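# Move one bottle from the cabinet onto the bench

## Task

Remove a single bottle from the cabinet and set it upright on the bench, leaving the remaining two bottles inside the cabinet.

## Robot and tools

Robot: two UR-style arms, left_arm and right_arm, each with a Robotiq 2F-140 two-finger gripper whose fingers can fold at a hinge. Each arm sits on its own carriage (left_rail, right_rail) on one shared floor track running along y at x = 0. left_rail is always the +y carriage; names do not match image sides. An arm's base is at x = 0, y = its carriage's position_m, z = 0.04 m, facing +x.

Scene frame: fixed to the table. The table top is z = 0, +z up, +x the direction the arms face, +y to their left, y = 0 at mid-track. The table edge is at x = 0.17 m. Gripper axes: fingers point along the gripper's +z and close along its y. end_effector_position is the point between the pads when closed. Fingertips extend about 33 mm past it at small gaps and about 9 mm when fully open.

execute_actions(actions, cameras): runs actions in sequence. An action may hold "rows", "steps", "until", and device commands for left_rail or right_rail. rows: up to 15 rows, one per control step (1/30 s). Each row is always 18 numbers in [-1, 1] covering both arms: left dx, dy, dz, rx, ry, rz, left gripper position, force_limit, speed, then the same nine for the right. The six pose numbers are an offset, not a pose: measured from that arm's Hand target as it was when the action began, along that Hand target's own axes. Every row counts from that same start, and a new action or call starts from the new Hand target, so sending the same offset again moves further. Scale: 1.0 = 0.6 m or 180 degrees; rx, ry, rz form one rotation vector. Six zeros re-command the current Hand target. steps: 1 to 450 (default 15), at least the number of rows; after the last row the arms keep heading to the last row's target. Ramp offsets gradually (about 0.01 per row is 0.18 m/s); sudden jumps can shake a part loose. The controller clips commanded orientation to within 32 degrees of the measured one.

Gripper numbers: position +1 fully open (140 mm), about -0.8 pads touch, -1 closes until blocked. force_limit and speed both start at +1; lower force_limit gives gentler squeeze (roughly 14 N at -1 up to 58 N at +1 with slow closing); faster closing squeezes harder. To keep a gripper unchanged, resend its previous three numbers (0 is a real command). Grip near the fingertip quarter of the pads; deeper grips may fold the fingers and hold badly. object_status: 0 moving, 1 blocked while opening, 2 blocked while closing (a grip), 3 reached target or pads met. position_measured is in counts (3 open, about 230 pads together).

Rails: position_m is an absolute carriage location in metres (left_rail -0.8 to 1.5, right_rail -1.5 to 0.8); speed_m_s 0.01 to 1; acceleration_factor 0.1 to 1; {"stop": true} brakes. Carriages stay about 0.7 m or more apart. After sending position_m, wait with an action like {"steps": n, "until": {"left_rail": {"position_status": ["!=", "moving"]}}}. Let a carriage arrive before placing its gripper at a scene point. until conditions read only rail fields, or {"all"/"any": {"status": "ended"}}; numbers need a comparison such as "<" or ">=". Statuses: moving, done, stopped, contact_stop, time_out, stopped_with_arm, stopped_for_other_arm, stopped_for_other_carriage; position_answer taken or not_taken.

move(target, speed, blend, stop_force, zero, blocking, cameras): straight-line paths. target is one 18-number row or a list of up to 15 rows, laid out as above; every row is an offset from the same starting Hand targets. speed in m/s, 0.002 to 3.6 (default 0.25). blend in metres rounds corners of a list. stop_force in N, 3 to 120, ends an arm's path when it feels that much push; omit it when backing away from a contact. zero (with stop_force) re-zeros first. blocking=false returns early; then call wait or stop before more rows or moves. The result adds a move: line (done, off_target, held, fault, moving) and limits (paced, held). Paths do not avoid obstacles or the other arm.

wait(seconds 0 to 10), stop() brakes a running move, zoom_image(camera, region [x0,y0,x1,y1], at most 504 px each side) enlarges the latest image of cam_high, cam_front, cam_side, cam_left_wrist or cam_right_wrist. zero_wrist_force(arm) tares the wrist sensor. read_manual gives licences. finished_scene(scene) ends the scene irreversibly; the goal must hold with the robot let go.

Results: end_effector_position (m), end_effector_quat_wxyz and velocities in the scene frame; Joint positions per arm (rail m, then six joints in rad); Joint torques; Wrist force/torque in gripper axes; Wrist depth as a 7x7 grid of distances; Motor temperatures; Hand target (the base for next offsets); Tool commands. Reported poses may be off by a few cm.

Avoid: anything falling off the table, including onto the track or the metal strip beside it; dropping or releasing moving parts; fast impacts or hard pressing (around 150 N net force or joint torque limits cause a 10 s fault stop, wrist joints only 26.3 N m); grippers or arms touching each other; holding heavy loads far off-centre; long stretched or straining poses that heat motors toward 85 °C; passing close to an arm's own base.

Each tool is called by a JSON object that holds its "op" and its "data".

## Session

{"op": "execute_actions", "data": {"actions": []}}

Scene clock: 0.00 s.
left_arm: end_effector_position=(+0.3456, +0.9857, +0.5800) position_measured=3 object_status=3 end_effector_quat_wxyz=(+0.000, +0.000, +1.000, +0.000) | right_arm: end_effector_position=(+0.3456, -1.0920, +0.5800) position_measured=3 object_status=3 end_effector_quat_wxyz=(+0.000, +0.000, +1.000, +0.000)
Joint positions: left_arm=[0.958 -0.316 -1.725 0.971 -0.816 -1.571 -0.316] | right_arm=[-1.119 -0.316 -1.725 0.971 -0.816 -1.571 -0.316]
Joint velocities: within noise
Joint torques (N m): no reading
Motor temperatures (°C): left_arm=[23 26 27 29 28 27] | right_arm=[20 22 27 28 30 27]
Wrist force (N): no reading
Wrist torque (N m): no reading
Wrist force, peak (N): no reading
Wrist depth (mm): cam_left_wrist=[645 641 657 684 669 699 688 / 665 - 684 - - 701 716 / - 701 714 738 718 729 753 / 718 743 750 - 765 141 775 / - 772 - 785 - - 110 / 821 818 - 842 951 - - / 1829 1858 1872 1872 1934 1984 -] | cam_right_wrist=[- - 635 - - 630 643 / 625 - - - 668 - - / - - 755 - 672 709 - / - 131 774 - - 140 112 / - 769 - 842 - - 106 / 1718 1666 1759 1912 1787 1847 - / 1912 1946 1946 1895 1946 1946 -]
Hand target: left_arm +0.3456, +0.9857, +0.5800; +0.000, +0.000, +1.000, +0.000 | right_arm +0.3456, -1.0920, +0.5800; +0.000, +0.000, +1.000, +0.000
Tool commands: left_gripper/position=+1.0 left_gripper/force_limit=+1.0 left_gripper/speed=+1.0 right_gripper/position=+1.0 right_gripper/force_limit=+1.0 right_gripper/speed=+1.0
left_rail: position_m=0.958 position_status=done
right_rail: position_m=-1.119 position_status=done
camera_calibration:
cam_left_wrist: T_world_to_cam=[[0.00258876, 0.997648, 0.0684974, -1.02434], [0.955985, -0.0225666, 0.292546, -0.467831], [0.293404, 0.0647251, -0.953795, 0.530915], [0, 0, 0, 1]] pos_world=[0.294118, 0.977013, 0.713411]
cam_right_wrist: T_world_to_cam=[[-0.0430056, 0.998935, 0.0167308, 1.09959], [0.922655, 0.033287, 0.384187, -0.5097], [0.383221, 0.0319589, -0.923104, 0.580595], [0, 0, 0, 1]] pos_world=[0.295069, -1.1, 0.713373]

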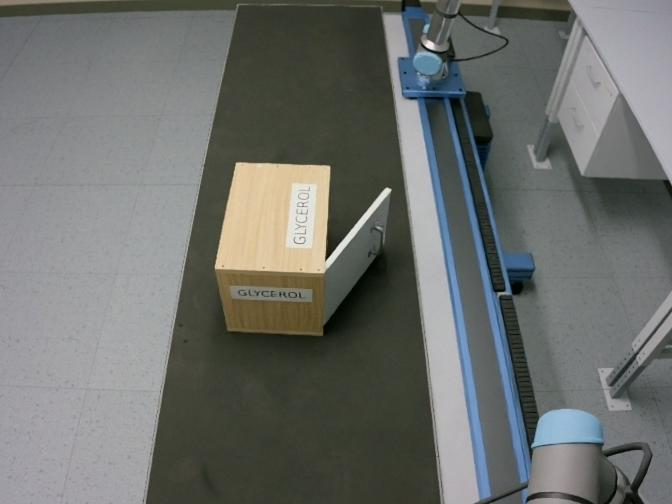

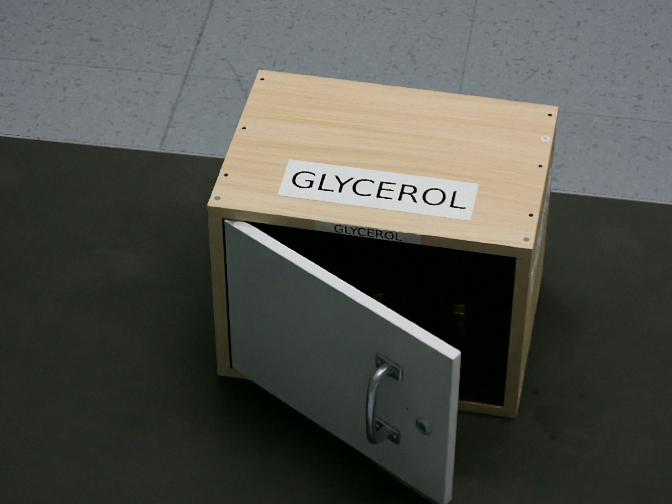

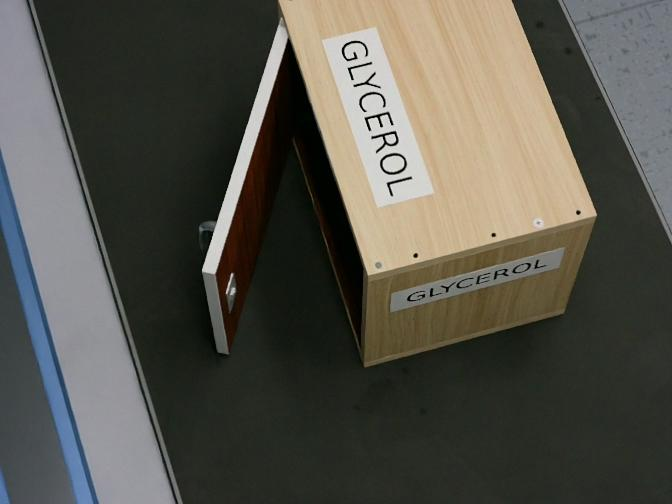

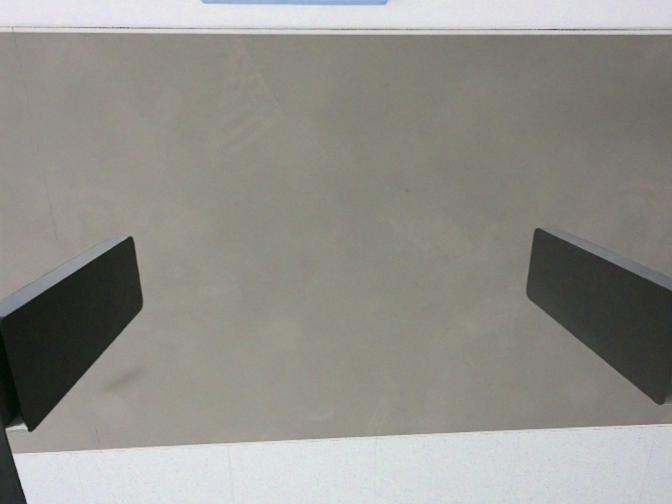

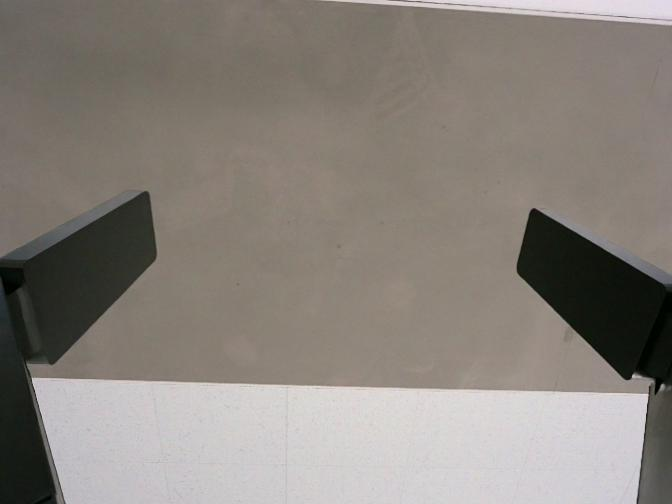

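{"op": "execute_actions", "data": {"actions": [{"right_rail":{"position_m":-0.39}},{"rows":[[0,0,0,0,0,0,1,1,1,0,0,0,0,0,0,-1,0,0]],"steps":200,"until":{"right_rail":{"position_status":["!=","moving"]}}}]}}

{"op": "move", "data": {"target": [[0,0,0,0,0,0,1,1,1,-0.049,0.33,0,0,0,0,-1,0,0],[0,0,0,0,0,0,1,1,1,-0.049,0.33,0.625,0,0,0,-1,0,0]], "blend": [0.03,0], "speed": 0.35, "cameras": ["cam_right_wrist","cam_high","cam_front"]}}

Scene clock: 4.13 s.
left_arm: end_effector_position=(+0.3456, +0.9857, +0.5800) position_measured=3 object_status=3 end_effector_quat_wxyz=(+0.000, +0.000, +1.000, +0.000) | right_arm: end_effector_position=(+0.3456, -0.3628, +0.5800) position_measured=233 object_status=3 end_effector_quat_wxyz=(+0.000, +0.000, +1.000, +0.000)
Joint positions: left_arm=[0.958 -0.316 -1.725 0.971 -0.816 -1.571 -0.316] | right_arm=[-0.39 -0.316 -1.725 0.971 -0.816 -1.571 -0.316]
Joint torques (N m): left_arm=[0.01 -12.96 -20.67 -2.99 -0.24 -0.16] | right_arm=[1.1 -13.74 -18.34 -2.81 0.17 0.23]
Wrist force (N): left_arm=[-0.3 0.3 -0.1] | right_arm=[-0.1 -0.4 0.1]
Wrist torque (N m): left_arm=[0.06 0.06 0.00] | right_arm=[-0.08 0.03 0.00]
Wrist force, peak (N): left_arm=[-0.3 0.5 -0.4] | right_arm=[-0.2 -1.5 0.2]
Wrist depth (mm): cam_left_wrist=[636 647 640 695 657 680 716 / - - - 697 - 680 - / 692 - 725 760 725 - 743 / 727 714 750 765 - 140 775 / - 753 827 778 818 - 110 / 830 821 842 851 851 - - / 1829 1843 1829 1872 1903 1967 -] | cam_right_wrist=[593 623 619 619 626 - - / 654 - - - 668 456 664 / - - - 696 698 777 582 / 745 - 93 101 443 461 609 / - - - 67 77 84 502 / - 58 - - - 73 59 / - - - - - - 57]
Hand target: left_arm +0.3456, +0.9857, +0.5800; +0.000, +0.000, +1.000, +0.000 | right_arm +0.3456, -0.3628, +0.5800; +0.000, +0.000, +1.000, +0.000
Off the commanded pose: left_arm 0.000 m, 0 deg | right_arm 0.000 m, 0 deg.
left_rail: position_m=0.958 position_status=done
right_rail: position_m=-0.390 position_status=done

Scene clock: 6.63 s.
left_arm: end_effector_position=(+0.3456, +0.9857, +0.5800) position_measured=3 object_status=3 end_effector_quat_wxyz=(+0.000, +0.000, +1.000, +0.000) | right_arm: end_effector_position=(+0.3750, -0.1648, +0.2051) position_measured=233 object_status=3 end_effector_quat_wxyz=(+0.000, +0.000, +1.000, +0.000)
Joint positions: left_arm=[0.958 -0.316 -1.725 0.971 -0.816 -1.571 -0.316] | right_arm=[-0.39 0.231 -1.713 1.99 -1.847 -1.571 0.231]
Joint torques (N m): left_arm=[0.86 -12.87 -21.26 -3.02 -0.21 -0.12] | right_arm=[9.82 -11.02 -14.19 -4.2 2.22 2.09]
Wrist force (N): left_arm=[-0.1 0.2 -0.2] | right_arm=[-0.1 -0.1 0.3]
Wrist torque (N m): left_arm=[0.03 0.03 0.00] | right_arm=[0.00 0.00 -0.03]
Wrist force, peak (N): left_arm=[0.0 0.5 -0.3] | right_arm=[0.3 2.3 -1.6]
Wrist depth (mm): cam_left_wrist=[643 652 654 667 673 682 705 / 667 - 676 690 - 711 725 / 705 - 673 709 716 738 745 / 720 738 - 722 734 149 123 / - 783 807 - - 159 110 / - 818 - - - - - / - 1858 1858 1934 1843 1967 -] | cam_right_wrist=[292 - 293 296 160 106 80 / 317 326 314 318 314 169 103 / 330 333 335 332 350 335 166 / 355 357 348 101 352 357 357 / - - - 67 77 84 371 / - 58 - - - 73 59 / - - - - - - 57]
Hand target: left_arm +0.3456, +0.9857, +0.5800; +0.000, +0.000, +1.000, +0.000 | right_arm +0.3750, -0.1647, +0.2050; +0.000, +0.000, +1.000, +0.000
Off the commanded pose: left_arm 0.000 m, 0 deg | right_arm 0.000 m, 0 deg.
left_rail: position_m=0.958 position_status=done
right_rail: position_m=-0.390 position_status=done
move: done
camera_calibration:
cam_right_wrist: T_world_to_cam=[[-0.0430033, 0.998935, 0.0167367, 0.180909], [0.922691, 0.0332856, 0.384102, -0.423641], [0.383136, 0.0319605, -0.923139, 0.193664], [0, 0, 0, 1]] pos_world=[0.324469, -0.172804, 0.338473]
Images, in order (width x height): cam_high 672x504, cam_front 672x504, cam_right_wrist 672x504.

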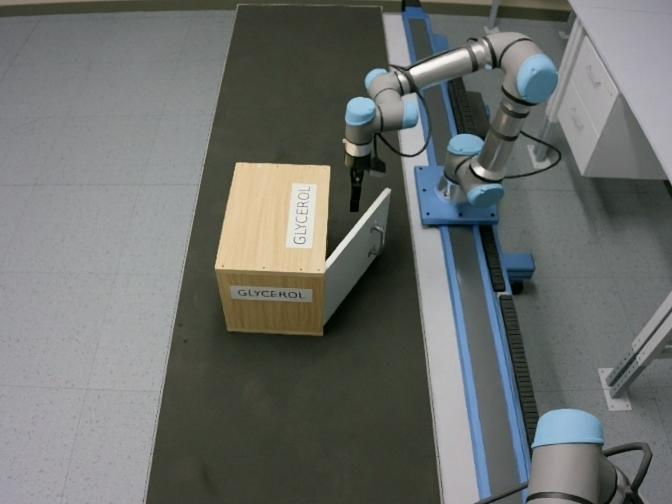

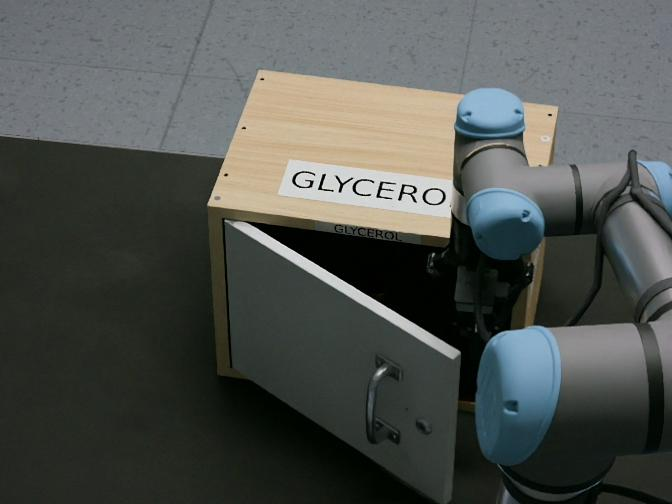

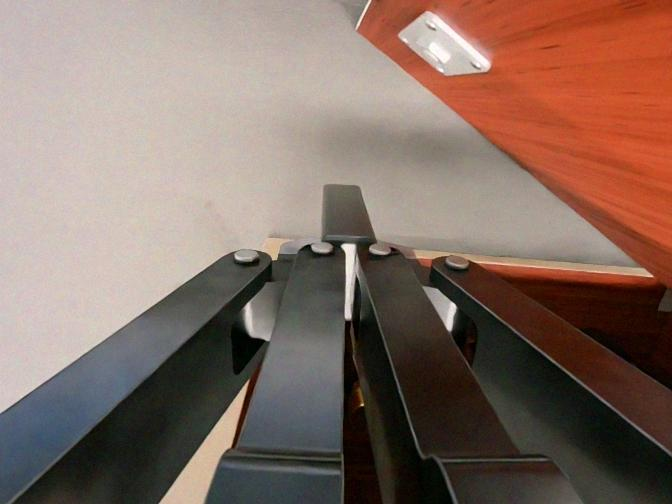

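{"op": "move", "data": {"target": [[0,0,0,0,0,0,1,1,1,0.008,0.068,0,0,0,0,-1,0,0],[0,0,0,0,0,0,1,1,1,0.045,0.088,0,0,0,0,-1,0,0],[0,0,0,0,0,0,1,1,1,0.157,0.158,0,0,0,0.083,-1,0,0],[0,0,0,0,0,0,1,1,1,0.235,0.24,0,0,0,0.156,-1,0,0],[0,0,0,0,0,0,1,1,1,0.292,0.328,0,0,0,0.222,-1,0,0],[0,0,0,0,0,0,1,1,1,0.332,0.453,0,0,0,0.306,-1,0,0],[0,0,0,0,0,0,1,1,1,0.337,0.54,0,0,0,0.361,-1,0,0]], "blend": [0.009,0.01,0.02,0.02,0.02,0.02,0], "speed": 0.12, "cameras": ["cam_high"]}}

{"op": "move", "data": {"target": [[0,0,0,0,0,0,1,1,1,-0.112,0.003,0,0,0,0,-1,0,0],[0,0,0,0,0,0,1,1,1,-0.799,-0.056,-0.325,0,0,0.639,-1,0,0]], "blend": [0.03,0], "speed": 0.35, "cameras": ["cam_high"]}}

{"op": "execute_actions", "data": {"actions": [{"right_rail":{"position_m":-0.64}},{"steps":150,"until":{"right_rail":{"position_status":["!=","moving"]}}}]}}

Scene clock: 13.03 s.
left_arm: end_effector_position=(+0.3456, +0.9857, +0.5800) position_measured=3 object_status=3 end_effector_quat_wxyz=(+0.000, +0.000, +1.000, +0.000) | right_arm: end_effector_position=(+0.1728, +0.1592, +0.2050) position_measured=233 object_status=3 end_effector_quat_wxyz=(+0.000, +0.537, +0.844, +0.000)
Joint positions: left_arm=[0.958 -0.316 -1.725 0.971 -0.816 -1.571 -0.316] | right_arm=[-0.39 1.032 -1.377 1.643 -1.838 -1.571 2.166]
Joint torques (N m): left_arm=[0.64 -13.1 -21.83 -3.01 -0.2 -0.17] | right_arm=[13.43 -23.95 -37.02 -2.06 -1.09 1.92]
Wrist force (N): left_arm=[-0.2 0.1 -0.2] | right_arm=[-3.7 -1.0 -0.9]
Wrist torque (N m): left_arm=[0.03 0.05 0.00] | right_arm=[-0.13 0.36 0.02]
Wrist force, peak (N): left_arm=[-0.6 0.1 -0.2] | right_arm=[-4.2 -3.4 0.1]
Wrist depth (mm): cam_left_wrist=[641 648 652 624 652 678 731 / 665 673 - - 701 741 734 / 678 707 671 - - - - / - 731 - - - 140 121 / - - 807 802 818 802 110 / - - - 830 - 887 - / 1734 1858 1814 1903 2001 1984 -] | cam_right_wrist=[288 - - - 293 294 294 / 306 306 - - - 121 319 / 326 322 353 - 56 56 337 / 355 355 365 101 91 61 62 / 367 - - 67 77 74 65 / - 58 - - - 73 57 / - - - - - - 57]
Hand target: left_arm +0.3456, +0.9857, +0.5800; +0.000, +0.000, +1.000, +0.000 | right_arm +0.1728, +0.1593, +0.2050; +0.000, +0.537, +0.843, +0.000
Off the commanded pose: left_arm 0.000 m, 0 deg | right_arm 0.000 m, 0 deg.
left_rail: position_m=0.958 position_status=done
right_rail: position_m=-0.390 position_status=done
move: done
Images, in order (width x height): cam_high 672x504.

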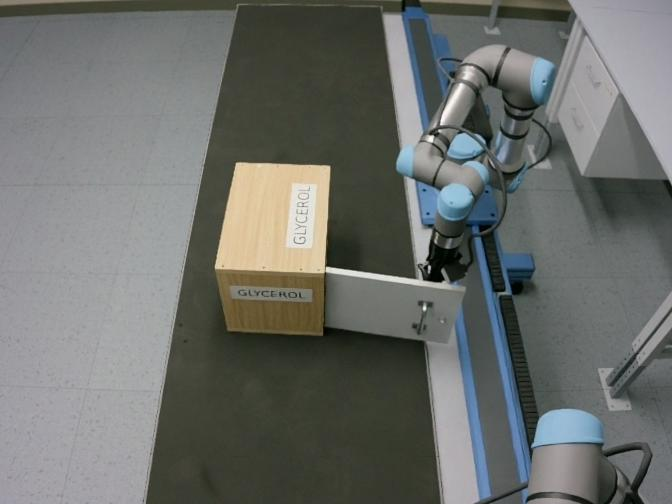

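Scene clock: 16.77 s.
left_arm: end_effector_position=(+0.3456, +0.9857, +0.5800) position_measured=3 object_status=3 end_effector_quat_wxyz=(+0.000, +0.000, +1.000, +0.000) | right_arm: end_effector_position=(+0.3451, -0.2893, +0.4000) position_measured=233 object_status=3 end_effector_quat_wxyz=(+0.000, +1.000, +0.000, +0.000)
Joint positions: left_arm=[0.958 -0.316 -1.725 0.971 -0.816 -1.571 -0.316] | right_arm=[-0.39 -0.096 -1.914 1.634 -1.291 -1.571 3.045]
Joint torques (N m): left_arm=[0.97 -12.58 -21.62 -2.88 -0.21 -0.16] | right_arm=[-10.7 -1.8 -38.66 -1.5 2.01 2.1]
Wrist force (N): left_arm=[0.1 0.5 -0.3] | right_arm=[0.2 -0.1 0.7]
Wrist torque (N m): left_arm=[0.10 -0.02 0.00] | right_arm=[-0.03 -0.06 -0.11]
Wrist force, peak (N): left_arm=[-0.5 0.3 -0.2] | right_arm=[-3.6 -1.1 -1.1]
Wrist depth (mm): cam_left_wrist=[654 647 650 657 675 676 640 / 661 657 684 - - - 716 / 692 738 709 - - 738 743 / - 736 770 760 772 149 120 / - 785 783 796 807 818 110 / 833 818 900 864 911 842 - / 1800 1787 2018 2109 1919 1919 -] | cam_right_wrist=[453 445 463 465 469 466 459 / 495 - 500 - - - 495 / 525 519 523 526 539 521 - / 589 559 547 101 101 577 580 / 602 - - 67 77 84 632 / - 58 - - - 73 59 / - - - - - - 57]
Hand target: left_arm +0.3456, +0.9857, +0.5800; +0.000, +0.000, +1.000, +0.000 | right_arm +0.3451, -0.2894, +0.4000; +0.000, +1.000, +0.000, +0.000
Off the commanded pose: left_arm 0.000 m, 0 deg | right_arm 0.000 m, 0 deg.
left_rail: position_m=0.958 position_status=done
right_rail: position_m=-0.390 position_status=done
move: done
Images, in order (width x height): cam_high 672x504.

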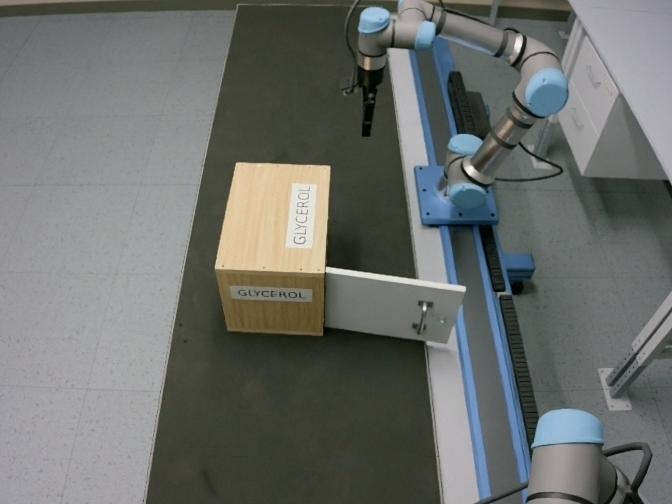

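Scene clock: 18.33 s.
left_arm: end_effector_position=(+0.3456, +0.9857, +0.5800) position_measured=3 object_status=3 end_effector_quat_wxyz=(+0.000, +0.000, +1.000, +0.000) | right_arm: end_effector_position=(+0.3451, -0.5394, +0.4000) position_measured=233 object_status=3 end_effector_quat_wxyz=(+0.000, +1.000, +0.000, +0.000)
Joint positions: left_arm=[0.958 -0.316 -1.725 0.971 -0.816 -1.571 -0.316] | right_arm=[-0.64 -0.096 -1.913 1.634 -1.291 -1.571 3.045]
Joint torques (N m): left_arm=[1.18 -13.35 -21.19 -2.91 -0.22 -0.18] | right_arm=[-5.47 -3.39 -34.01 -2 -0.85 2.16]
Wrist force (N): left_arm=[-0.1 0.2 -0.1] | right_arm=[0.0 0.1 0.5]
Wrist torque (N m): left_arm=[0.04 0.02 0.00] | right_arm=[0.01 -0.02 -0.10]
Wrist force, peak (N): left_arm=[-0.5 -0.1 -0.4] | right_arm=[-0.2 -1.5 0.4]
Wrist depth (mm): cam_left_wrist=[643 661 652 657 676 676 680 / 669 678 678 688 678 - 701 / 676 705 - 729 - 741 753 / - 714 - - 810 149 772 / - - - 824 - - 110 / 821 - 830 - - 842 - / 1787 1829 1888 1888 1919 1984 -] | cam_right_wrist=[460 457 434 487 - 473 465 / 487 490 499 499 500 497 - / 532 525 526 523 517 528 540 / 579 576 94 102 97 609 583 / - - - 67 77 84 635 / - 58 - - - 73 59 / - - - - - - 57]
Hand target: left_arm +0.3456, +0.9857, +0.5800; +0.000, +0.000, +1.000, +0.000 | right_arm +0.3451, -0.5394, +0.4000; +0.000, +1.000, +0.000, +0.000
Tool commands: left_gripper/position=+1.0 left_gripper/force_limit=+1.0 left_gripper/speed=+1.0 right_gripper/position=-1.0 right_gripper/force_limit=+0.0 right_gripper/speed=+0.0
Off the commanded pose: left_arm 0.000 m, 0 deg | right_arm 0.000 m, 0 deg.
left_rail: position_m=0.958 position_status=done
right_rail: position_m=-0.640 position_status=done

{"op": "move", "data": {"target": [[0,0,0,0,0,0,1,1,1,0.0,-0.45,0.0,0,0.21,0,0.2,0,0],[0,0,0,0,0,0,1,1,1,0.08,-0.666,0.408,0,0.4167,0,0.2,0,0]], "blend": [0.05,0], "speed": 0.35, "cameras": ["cam_high","cam_right_wrist","cam_front"]}}

Scene clock: 21.63 s.
left_arm: end_effector_position=(+0.3456, +0.9857, +0.5800) position_measured=3 object_status=3 end_effector_quat_wxyz=(+0.000, +0.000, +1.000, +0.000) | right_arm: end_effector_position=(+0.3931, -0.1398, +0.1552) position_measured=104 object_status=3 end_effector_quat_wxyz=(+0.000, +0.793, +0.000, +0.609)
Joint positions: left_arm=[0.958 -0.316 -1.725 0.971 -0.816 -1.571 -0.316] | right_arm=[-0.64 1.123 -0.822 2.003 -3.768 -2.627 3.636]
Joint torques (N m): left_arm=[1.18 -12.96 -21.99 -2.86 -0.15 -0.19] | right_arm=[-10.63 -35.49 -23.43 -3.78 0.83 -1.63]
Wrist force (N): left_arm=[-0.1 0.2 -0.3] | right_arm=[1.1 0.0 1.1]
Wrist torque (N m): left_arm=[0.03 0.03 0.00] | right_arm=[0.00 0.03 0.17]
Wrist force, peak (N): left_arm=[-0.4 0.3 0.0] | right_arm=[-1.6 -0.8 1.8]
Wrist depth (mm): cam_left_wrist=[643 638 656 665 709 680 688 / 667 705 678 661 725 699 - / - 684 709 711 750 684 - / - 750 760 762 - 140 121 / - 780 791 804 810 824 110 / 830 824 827 870 867 - - / 1800 1814 1829 1919 1888 2001 -] | cam_right_wrist=[399 403 400 398 301 157 3604 / 422 445 446 440 286 179 3141 / 407 271 455 418 273 195 550 / 301 96 319 300 157 118 - / - 77 279 289 273 86 86 / - - 258 264 268 - 63 / - - 224 228 231 - -]
Hand target: left_arm +0.3456, +0.9857, +0.5800; +0.000, +0.000, +1.000, +0.000 | right_arm +0.3931, -0.1398, +0.1552; +0.000, +0.793, +0.000, +0.609
Off the commanded pose: left_arm 0.000 m, 0 deg | right_arm 0.000 m, 0 deg.
left_rail: position_m=0.958 position_status=done
right_rail: position_m=-0.640 position_status=done
move: done
camera_calibration:
cam_right_wrist: T_world_to_cam=[[-0.00516828, -0.998935, 0.0458556, -0.14106], [-0.609887, -0.0331914, -0.791793, 0.353641], [0.792471, -0.0320589, -0.609066, -0.0787146], [0, 0, 0, 1]] pos_world=[0.277331, -0.131696, 0.238536]
Images, in order (width x height): cam_high 672x504, cam_front 672x504, cam_right_wrist 672x504.

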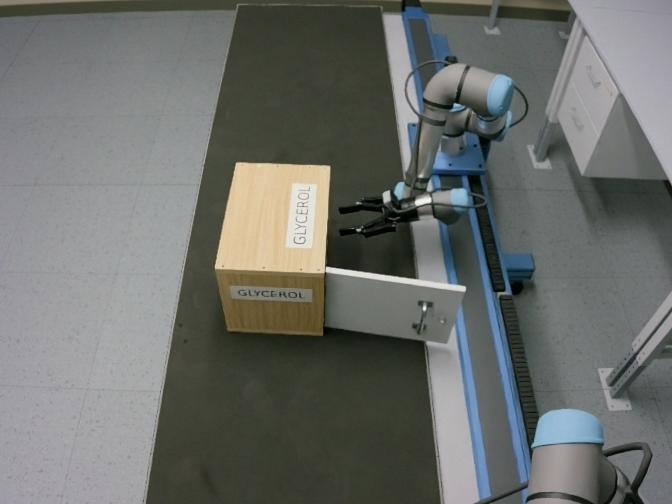

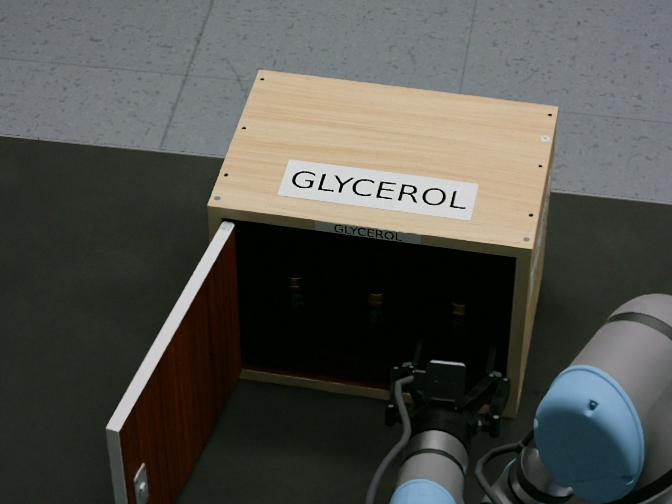

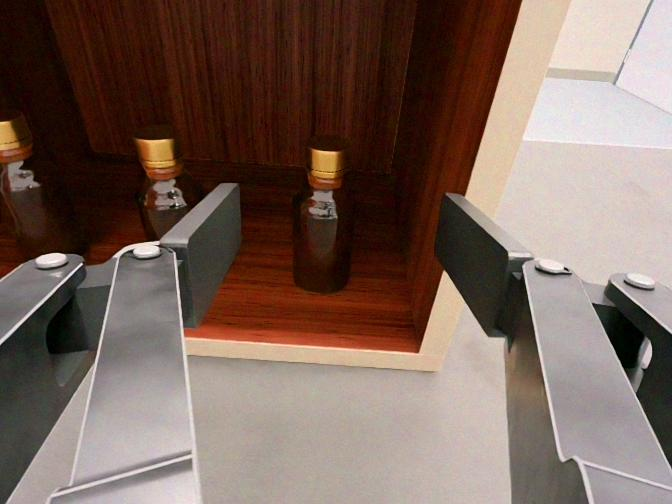

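{"op": "execute_actions", "data": {"actions": [{"right_rail":{"position_m":-0.52}},{"steps":100,"until":{"right_rail":{"position_status":["!=","moving"]}}}]}}

{"op": "move", "data": {"target": [0,0,0,0,0,0,1,1,1,-0.0322,-0.0097,0.055,0,0,0,-0.05,0,0], "speed": 0.15, "cameras": ["cam_right_wrist"]}}

Scene clock: 24.23 s.
left_arm: end_effector_position=(+0.3456, +0.9857, +0.5800) position_measured=3 object_status=3 end_effector_quat_wxyz=(+0.000, +0.000, +1.000, +0.000) | right_arm: end_effector_position=(+0.3931, -0.0198, +0.1552) position_measured=104 object_status=3 end_effector_quat_wxyz=(+0.000, +0.793, +0.000, +0.609)
Joint positions: left_arm=[0.958 -0.316 -1.725 0.971 -0.816 -1.571 -0.316] | right_arm=[-0.52 1.123 -0.821 2.002 -3.769 -2.627 3.635]
Joint torques (N m): left_arm=[1.33 -13.17 -22.15 -2.92 -0.06 -0.17] | right_arm=[-8.81 -38.49 -15.71 -3.57 -0.25 -1.69]
Wrist force (N): left_arm=[-0.1 0.2 0.0] | right_arm=[1.0 0.2 1.3]
Wrist torque (N m): left_arm=[0.04 0.02 0.00] | right_arm=[0.03 0.07 0.16]
Wrist force, peak (N): left_arm=[-0.2 0.6 -0.1] | right_arm=[1.2 -1.1 1.5]
Wrist depth (mm): cam_left_wrist=[643 661 636 663 675 676 688 / 667 665 - 682 692 707 695 / 692 703 788 720 743 743 707 / - 734 729 - 780 159 122 / - 780 741 775 824 824 110 / - 810 - 873 873 870 - / 1843 1843 1843 1903 1919 1967 -] | cam_right_wrist=[250 350 406 404 398 383 264 / 254 337 448 445 443 394 258 / 260 322 450 277 473 333 255 / 262 96 320 304 156 273 241 / - 77 285 290 284 86 86 / - - 259 261 268 - 63 / - - 225 227 230 - -]
Hand target: left_arm +0.3456, +0.9857, +0.5800; +0.000, +0.000, +1.000, +0.000 | right_arm +0.3931, -0.0198, +0.1552; +0.000, +0.793, +0.000, +0.609
Tool commands: left_gripper/position=+1.0 left_gripper/force_limit=+1.0 left_gripper/speed=+1.0 right_gripper/position=+0.2 right_gripper/force_limit=+0.0 right_gripper/speed=+0.0
Off the commanded pose: left_arm 0.000 m, 0 deg | right_arm 0.000 m, 0 deg.
left_rail: position_m=0.958 position_status=done
right_rail: position_m=-0.520 position_status=done

Scene clock: 25.20 s.
left_arm: end_effector_position=(+0.3456, +0.9857, +0.5800) position_measured=3 object_status=3 end_effector_quat_wxyz=(+0.000, +0.000, +1.000, +0.000) | right_arm: end_effector_position=(+0.4199, -0.0140, +0.1281) position_measured=135 object_status=3 end_effector_quat_wxyz=(+0.000, +0.793, +0.000, +0.609)
Joint positions: left_arm=[0.958 -0.316 -1.725 0.971 -0.816 -1.571 -0.316] | right_arm=[-0.52 1.08 -0.739 1.947 -3.833 -2.59 3.592]
Joint torques (N m): left_arm=[1.76 -13.37 -22.33 -2.99 0 -0.19] | right_arm=[-10.1 -36.85 -23.47 -3.98 1.28 -1.47]
Wrist force (N): left_arm=[-0.5 0.2 -0.3] | right_arm=[0.8 0.2 1.2]
Wrist torque (N m): left_arm=[0.05 0.10 0.00] | right_arm=[0.03 0.10 0.13]
Wrist force, peak (N): left_arm=[-0.5 0.2 -0.3] | right_arm=[0.4 0.1 2.2]
Wrist depth (mm): cam_left_wrist=[656 650 665 678 701 678 690 / 699 680 634 703 701 707 709 / 697 701 714 720 734 745 799 / 725 725 750 743 783 148 120 / - 731 765 804 810 821 110 / - - - 848 948 854 - / 1773 1858 1888 2018 1708 1934 -] | cam_right_wrist=[250 338 382 381 376 366 273 / 246 289 424 407 419 382 270 / 249 295 393 237 423 239 265 / 251 95 139 264 125 246 258 / - 84 244 254 247 79 83 / - - 224 234 - 59 - / - - 199 202 - - -]
Hand target: left_arm +0.3456, +0.9857, +0.5800; +0.000, +0.000, +1.000, +0.000 | right_arm +0.4200, -0.0140, +0.1280; +0.000, +0.793, +0.000, +0.609
Off the commanded pose: left_arm 0.000 m, 0 deg | right_arm 0.000 m, 0 deg.
left_rail: position_m=0.958 position_status=done
right_rail: position_m=-0.520 position_status=done
move: done
camera_calibration:
cam_right_wrist: T_world_to_cam=[[-0.00503578, -0.998935, 0.0458725, -0.014057], [-0.609823, -0.0332881, -0.791838, 0.352693], [0.792522, -0.0319616, -0.609005, -0.112453], [0, 0, 0, 1]] pos_world=[0.304131, -0.00589573, 0.211436]
Images, in order (width x height): cam_right_wrist 672x504.

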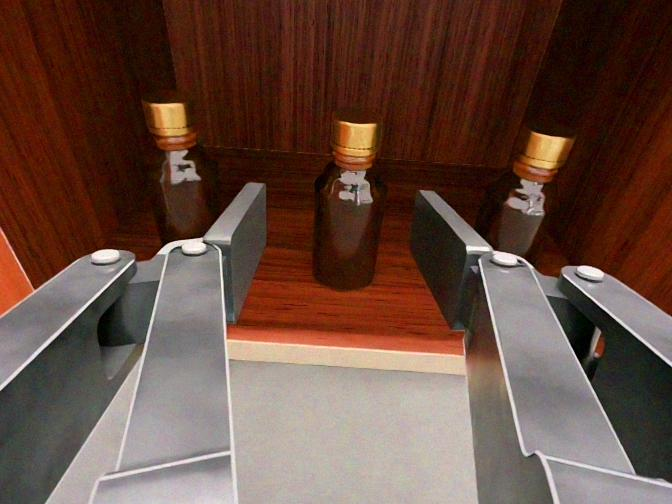

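{"op": "move", "data": {"target": [[0,0,0,0,0,0,1,1,1,0,0.0175,0,0,0,0,-0.05,0,0],[0,0,0,0,0,0,1,1,1,0.0406,0.0175,0.1513,0,0,0,-0.05,0,0]], "speed": 0.08, "blend": [0.005,0], "stop_force": 12, "cameras": ["cam_right_wrist","cam_front"]}}

Scene clock: 28.13 s.
left_arm: end_effector_position=(+0.3456, +0.9857, +0.5800) position_measured=3 object_status=3 end_effector_quat_wxyz=(+0.000, +0.000, +1.000, +0.000) | right_arm: end_effector_position=(+0.5140, -0.0245, +0.1281) position_measured=135 object_status=3 end_effector_quat_wxyz=(+0.000, +0.793, +0.000, +0.609)
Joint positions: left_arm=[0.958 -0.316 -1.725 0.971 -0.816 -1.571 -0.316] | right_arm=[-0.52 0.914 -0.7 1.857 -3.885 -2.442 3.466]
Joint torques (N m): left_arm=[1.42 -13.3 -22.33 -2.85 -0.03 -0.1] | right_arm=[-10.16 -39.62 -24.19 -1.22 1.36 -1.69]
Wrist force (N): left_arm=[-0.4 0.2 0.2] | right_arm=[1.0 0.4 1.6]
Wrist torque (N m): left_arm=[0.04 0.09 -0.01] | right_arm=[0.09 0.04 0.11]
Wrist force, peak (N): left_arm=[-0.4 0.4 0.3] | right_arm=[1.6 0.3 2.0]
Wrist depth (mm): cam_left_wrist=[629 647 650 663 669 675 682 / 678 - 720 663 669 - 731 / 699 699 692 729 743 - 760 / 722 142 - 767 780 149 120 / - 767 755 796 821 150 110 / 830 813 880 848 867 - - / 1829 1829 1888 1872 1747 1967 -] | cam_right_wrist=[250 299 300 296 294 292 264 / 254 328 331 330 325 323 260 / 156 345 360 353 357 354 255 / 161 96 118 152 125 327 154 / - 84 232 164 247 79 83 / - - 204 199 216 59 - / - - 182 184 - - -]
Hand target: left_arm +0.3456, +0.9857, +0.5800; +0.000, +0.000, +1.000, +0.000 | right_arm +0.5140, -0.0245, +0.1281; +0.000, +0.793, +0.000, +0.609
Off the commanded pose: left_arm 0.000 m, 0 deg | right_arm 0.000 m, 0 deg.
left_rail: position_m=0.958 position_status=done
right_rail: position_m=-0.520 position_status=done
move: done
camera_calibration:
cam_right_wrist: T_world_to_cam=[[-0.00503578, -0.998935, 0.0458725, -0.0240674], [-0.609823, -0.0332881, -0.791838, 0.409649], [0.792522, -0.0319616, -0.609005, -0.187426], [0, 0, 0, 1]] pos_world=[0.398231, -0.0163957, 0.211336]
Images, in order (width x height): cam_front 672x504, cam_right_wrist 672x504.

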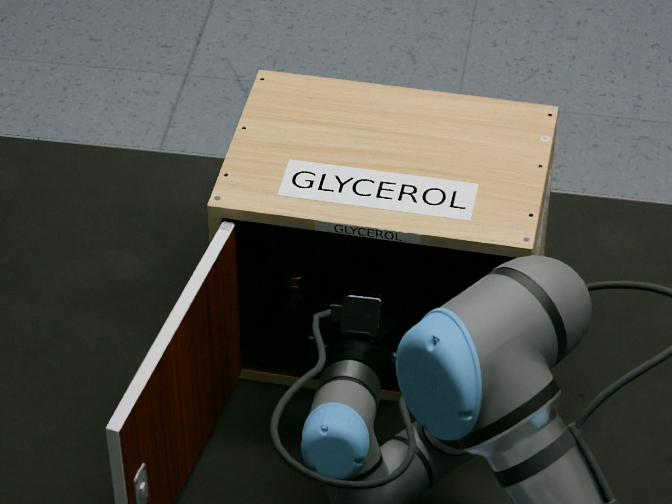

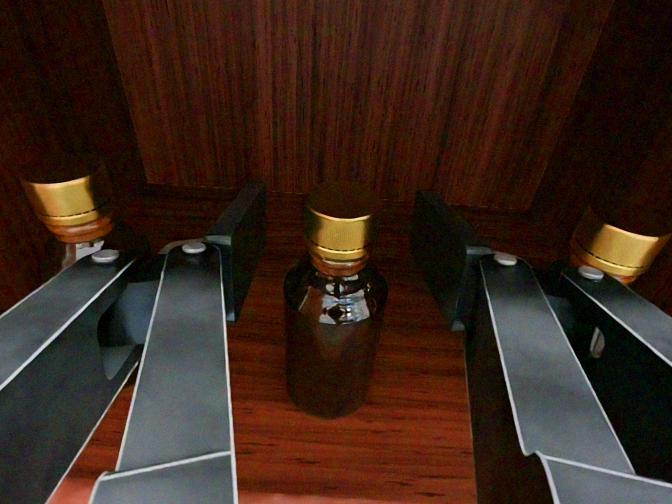

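{"op": "execute_actions", "data": {"actions": [{"rows":[[0,0,0,0,0,0,1,1,1,0,0,0,0,0,0,-1,-0.2,-1]],"steps":80}], "cameras": ["cam_right_wrist"]}}

Scene clock: 31.13 s.
left_arm: end_effector_position=(+0.3456, +0.9857, +0.5800) position_measured=3 object_status=3 end_effector_quat_wxyz=(+0.000, +0.000, +1.000, +0.000) | right_arm: end_effector_position=(+0.5140, -0.0244, +0.1281) position_measured=187 object_status=2 end_effector_quat_wxyz=(+0.000, +0.793, +0.000, +0.609)
Joint positions: left_arm=[0.958 -0.316 -1.725 0.971 -0.816 -1.571 -0.316] | right_arm=[-0.52 0.914 -0.7 1.857 -3.885 -2.442 3.466]
Joint torques (N m): left_arm=[1.87 -13.8 -22.17 -2.84 0.01 -0.08] | right_arm=[-12.25 -38.86 -18.35 -1.02 -2.53 -2.09]
Wrist force (N): left_arm=[-0.2 0.2 0.1] | right_arm=[1.9 -0.8 0.7]
Wrist torque (N m): left_arm=[0.04 0.06 0.00] | right_arm=[0.15 0.01 0.20]
Wrist force, peak (N): left_arm=[-0.6 0.3 0.0] | right_arm=[2.3 -1.0 0.8]
Wrist depth (mm): cam_left_wrist=[631 647 654 663 682 686 690 / 663 657 686 686 725 699 - / 705 711 714 727 - 745 755 / 718 738 727 718 727 141 126 / - 770 748 - 816 799 110 / - 816 810 816 861 - - / 1787 1858 1872 1888 1903 1903 -] | cam_right_wrist=[249 300 299 297 294 292 265 / 253 326 332 330 326 322 259 / 155 346 362 351 364 352 255 / 163 176 98 149 124 325 154 / - 74 79 162 77 88 218 / - 71 - 192 - - - / - - - 187 - - -]
Hand target: left_arm +0.3456, +0.9857, +0.5800; +0.000, +0.000, +1.000, +0.000 | right_arm +0.5140, -0.0245, +0.1281; +0.000, +0.793, +0.000, +0.609
Off the commanded pose: left_arm 0.000 m, 0 deg | right_arm 0.000 m, 0 deg.
left_rail: position_m=0.958 position_status=done
right_rail: position_m=-0.520 position_status=done
camera_calibration:
cam_right_wrist: T_world_to_cam=[[-0.00503453, -0.998935, 0.0458722, -0.0240678], [-0.609775, -0.0332906, -0.791875, 0.409637], [0.792559, -0.0319584, -0.608957, -0.187451], [0, 0, 0, 1]] pos_world=[0.398231, -0.0163957, 0.211336]
Images, in order (width x height): cam_right_wrist 672x504.

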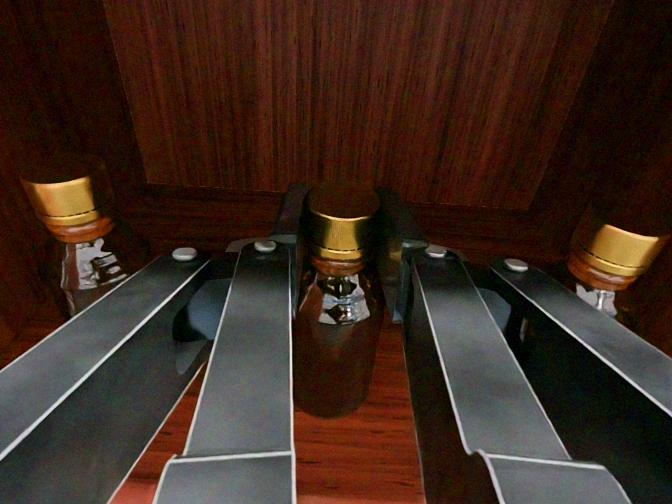

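{"op": "move", "data": {"target": [[0,0,0,0,0,0,1,1,1,0.0403,0,-0.0108,0,0,0,-1,-0.2,-1],[0,0,0,0,0,0,1,1,1,-0.0074,0,-0.2207,0,0,0,-1,-0.2,-1]], "speed": [0.05,0.12], "blend": [0.008,0], "cameras": ["cam_right_wrist"]}}

{"op": "execute_actions", "data": {"actions": [{"right_rail":{"position_m":-0.9,"acceleration_factor":0.4}},{"steps":200,"until":{"right_rail":{"position_status":["!=","moving"]}}}]}}

{"op": "move", "data": {"target": [[0,0,0,0,0,0,1,1,1,0.026,0,0.0966,0,0,0,-1,-0.2,-1],[0,0,0,0,0,0,1,1,1,-0.0272,0,0.1109,0,0,0,-1,-0.2,-1]], "speed": 0.1, "blend": [0.01,0]}}

{"op": "move", "data": {"target": [0,0,0,0,0,0,1,1,1,-0.0354,0,0.0095,0,0,0,-1,-0.2,-1], "speed": 0.012, "stop_force": 4, "cameras": ["cam_right_wrist","cam_side"]}}

Scene clock: 33.87 s.
left_arm: end_effector_position=(+0.3456, +0.9857, +0.5800) position_measured=3 object_status=3 end_effector_quat_wxyz=(+0.000, +0.000, +1.000, +0.000) | right_arm: end_effector_position=(+0.3850, -0.0245, +0.1580) position_measured=187 object_status=2 end_effector_quat_wxyz=(+0.000, +0.793, +0.000, +0.609)
Joint positions: left_arm=[0.958 -0.316 -1.725 0.971 -0.816 -1.571 -0.316] | right_arm=[-0.52 1.134 -0.837 2.024 -3.765 -2.636 3.647]
Joint torques (N m): left_arm=[2.18 -13.59 -22.87 -2.77 -0.12 -0.21] | right_arm=[12.83 -54.81 -0.39 -1.49 -2.87 2.24]
Wrist force (N): left_arm=[-0.4 -0.1 0.1] | right_arm=[-2.2 -0.2 1.6]
Wrist torque (N m): left_arm=[-0.04 0.09 0.00] | right_arm=[-0.06 0.14 0.07]
Wrist force, peak (N): left_arm=[-0.3 0.4 -0.3] | right_arm=[-3.1 0.3 2.3]
Wrist depth (mm): cam_left_wrist=[640 638 654 650 673 680 688 / 673 - 667 - 705 695 718 / 692 705 722 - 741 - - / - 734 748 767 760 149 119 / - 133 788 - - 159 110 / - 813 824 861 810 - - / 1773 1858 1888 1829 2251 1919 -] | cam_right_wrist=[258 362 412 410 407 388 257 / 262 350 457 454 451 382 253 / 266 331 456 472 481 344 248 / 258 319 99 149 121 303 245 / - 74 79 162 77 88 314 / - 71 - 192 - - - / - - - 229 - - -]
Hand target: left_arm +0.3456, +0.9857, +0.5800; +0.000, +0.000, +1.000, +0.000 | right_arm +0.3849, -0.0245, +0.1580; +0.000, +0.793, +0.000, +0.609
Off the commanded pose: left_arm 0.000 m, 0 deg | right_arm 0.000 m, 0 deg.
left_rail: position_m=0.958 position_status=done
right_rail: position_m=-0.520 position_status=done
move: done
camera_calibration:
cam_right_wrist: T_world_to_cam=[[-0.00504206, -0.998935, 0.0458708, -0.0260911], [-0.609712, -0.0332874, -0.791924, 0.354727], [0.792607, -0.0319609, -0.608894, -0.0669702], [0, 0, 0, 1]] pos_world=[0.269231, -0.0163957, 0.241336]
Images, in order (width x height): cam_right_wrist 672x504.

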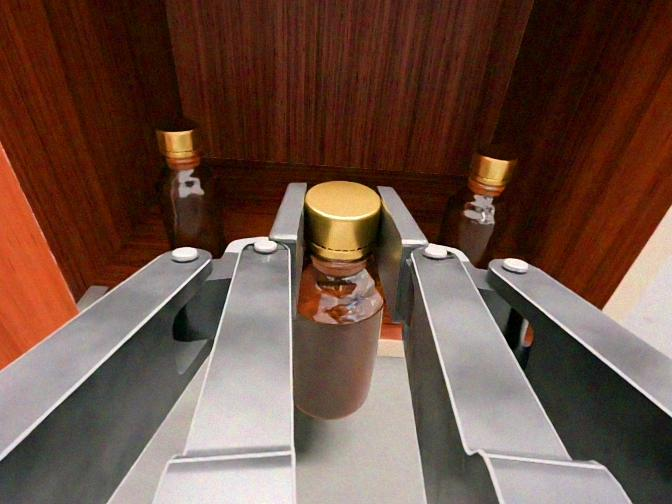

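Scene clock: 36.67 s.
left_arm: end_effector_position=(+0.3456, +0.9857, +0.5800) position_measured=3 object_status=3 end_effector_quat_wxyz=(+0.000, +0.000, +1.000, +0.000) | right_arm: end_effector_position=(+0.3849, -0.4045, +0.1580) position_measured=187 object_status=2 end_effector_quat_wxyz=(+0.000, +0.793, +0.000, +0.609)
Joint positions: left_arm=[0.958 -0.316 -1.725 0.971 -0.816 -1.571 -0.316] | right_arm=[-0.9 1.134 -0.837 2.024 -3.765 -2.637 3.647]
Joint torques (N m): left_arm=[1.98 -12.94 -22.76 -2.82 0 -0.19] | right_arm=[10.24 -50.57 -6.6 -2.47 -1.95 1.99]
Wrist force (N): left_arm=[-0.3 -0.1 0.0] | right_arm=[-2.2 0.0 2.2]
Wrist torque (N m): left_arm=[-0.02 0.07 0.00] | right_arm=[-0.02 0.14 0.08]
Wrist force, peak (N): left_arm=[-0.4 0.4 0.1] | right_arm=[-2.5 -0.2 2.2]
Wrist depth (mm): cam_left_wrist=[641 656 656 669 667 669 686 / - 686 703 686 711 718 707 / 690 703 690 725 - - 750 / - 143 755 757 770 149 126 / - 765 793 802 893 807 110 / - 827 848 - 887 893 - / 1814 1872 1872 1934 1934 1984 -] | cam_right_wrist=[253 339 - - - 4397 3233 / 258 366 2714 2855 3096 3096 3096 / 264 375 - 147 527 540 591 / 267 358 99 148 124 391 425 / - 74 79 162 77 88 - / - 71 - 191 - - - / - - - 230 - - -]
Hand target: left_arm +0.3456, +0.9857, +0.5800; +0.000, +0.000, +1.000, +0.000 | right_arm +0.3849, -0.4045, +0.1580; +0.000, +0.793, +0.000, +0.609
Tool commands: left_gripper/position=+1.0 left_gripper/force_limit=+1.0 left_gripper/speed=+1.0 right_gripper/position=-1.0 right_gripper/force_limit=-0.2 right_gripper/speed=-1.0
Off the commanded pose: left_arm 0.000 m, 0 deg | right_arm 0.000 m, 0 deg.
left_rail: position_m=0.958 position_status=done
right_rail: position_m=-0.900 position_status=done

Scene clock: 38.17 s.
left_arm: end_effector_position=(+0.3456, +0.9857, +0.5800) position_measured=3 object_status=3 end_effector_quat_wxyz=(+0.000, +0.000, +1.000, +0.000) | right_arm: end_effector_position=(+0.4450, -0.4045, +0.1252) position_measured=187 object_status=2 end_effector_quat_wxyz=(+0.000, +0.793, +0.000, +0.609)
Joint positions: left_arm=[0.958 -0.316 -1.725 0.971 -0.816 -1.571 -0.316] | right_arm=[-0.9 1.026 -0.728 1.946 -3.883 -2.543 3.545]
Joint torques (N m): left_arm=[2.47 -13.03 -23.18 -2.8 -0.01 -0.11] | right_arm=[-10.91 -40.13 -22.54 -4.53 0.65 -2.05]
Wrist force (N): left_arm=[-0.3 0.2 -0.1] | right_arm=[-1.9 0.7 2.0]
Wrist torque (N m): left_arm=[0.03 0.08 0.00] | right_arm=[0.14 0.09 0.12]
Wrist force, peak (N): left_arm=[-0.4 0.2 -0.1] | right_arm=[-3.0 0.3 2.4]
Wrist depth (mm): cam_left_wrist=[640 647 656 652 665 678 692 / 659 673 - 682 711 709 725 / 762 676 775 727 736 699 765 / - 738 705 765 775 149 123 / - 132 - 770 810 830 110 / - - - - 864 864 - / 1800 1843 1858 1934 1919 1984 -] | cam_right_wrist=[251 327 - - - - - / 255 360 2586 3331 2855 3012 2783 / 260 369 446 151 479 523 520 / 262 334 98 148 117 352 360 / - 74 79 161 77 88 302 / - 71 - 192 - - - / - - - 198 - - -]
Hand target: left_arm +0.3456, +0.9857, +0.5800; +0.000, +0.000, +1.000, +0.000 | right_arm +0.4450, -0.4045, +0.1250; +0.000, +0.793, +0.000, +0.609
Off the commanded pose: left_arm 0.000 m, 0 deg | right_arm 0.000 m, 0 deg.
left_rail: position_m=0.958 position_status=done
right_rail: position_m=-0.900 position_status=done
move: done

Scene clock: 40.57 s.
left_arm: end_effector_position=(+0.3456, +0.9857, +0.5800) position_measured=3 object_status=3 end_effector_quat_wxyz=(+0.000, +0.000, +1.000, +0.000) | right_arm: end_effector_position=(+0.4450, -0.4045, +0.1098) position_measured=187 object_status=2 end_effector_quat_wxyz=(+0.000, +0.793, +0.000, +0.609)
Joint positions: left_arm=[0.958 -0.316 -1.725 0.971 -0.816 -1.571 -0.316] | right_arm=[-0.9 1.026 -0.691 1.936 -3.91 -2.543 3.545]
Joint torques (N m): left_arm=[2.06 -13.41 -23.59 -2.75 0.07 -0.17] | right_arm=[-8.22 -58.76 1.39 -1.82 0.58 0.81]
Wrist force (N): left_arm=[-0.2 0.1 -0.1] | right_arm=[-1.8 0.0 1.7]
Wrist torque (N m): left_arm=[0.02 0.05 0.00] | right_arm=[0.01 0.10 0.12]
Wrist force, peak (N): left_arm=[-0.5 0.4 0.0] | right_arm=[8.3 0.4 -1.1]
Wrist depth (mm): cam_left_wrist=[634 650 652 652 671 675 684 / 648 711 676 669 705 703 652 / - 725 729 714 - - 791 / - 741 745 750 770 141 118 / - 802 757 - 845 - 110 / - 813 848 940 - 883 - / - 1843 1829 1888 1919 1984 -] | cam_right_wrist=[251 326 - 4397 3997 - 3331 / 255 362 2748 2855 3141 2931 3053 / 260 347 386 406 397 428 434 / 263 311 99 149 121 322 333 / - 74 79 162 77 88 280 / - 71 - 192 - - - / - - - 188 - - -]
Hand target: left_arm +0.3456, +0.9857, +0.5800; +0.000, +0.000, +1.000, +0.000 | right_arm +0.4450, -0.4045, +0.1098; +0.000, +0.793, +0.000, +0.609 (not the last commanded pose)
Off the commanded pose: left_arm 0.000 m, 0 deg | right_arm 0.007 m, 0 deg.
left_rail: position_m=0.958 position_status=done
right_rail: position_m=-0.900 position_status=done
move: contact (right_arm)
camera_calibration:
cam_right_wrist: T_world_to_cam=[[-0.00503578, -0.998935, 0.0458725, -0.403175], [-0.609823, -0.0332881, -0.791838, 0.34051], [0.792522, -0.0319616, -0.609005, -0.155971], [0, 0, 0, 1]] pos_world=[0.329231, -0.396396, 0.193136]
Images, in order (width x height): cam_side 672x504, cam_right_wrist 672x504.

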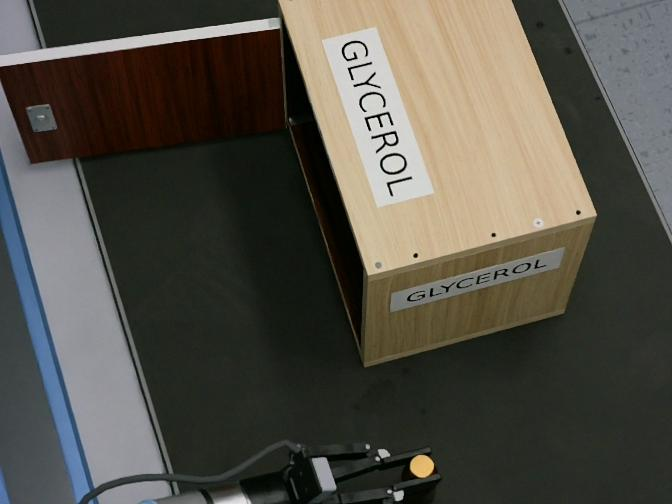

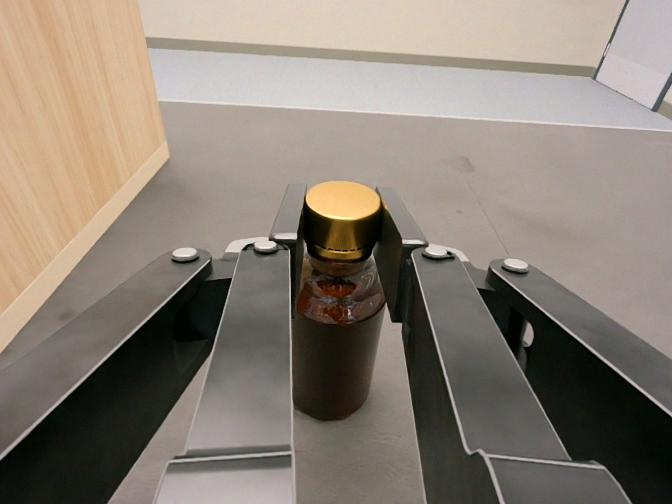

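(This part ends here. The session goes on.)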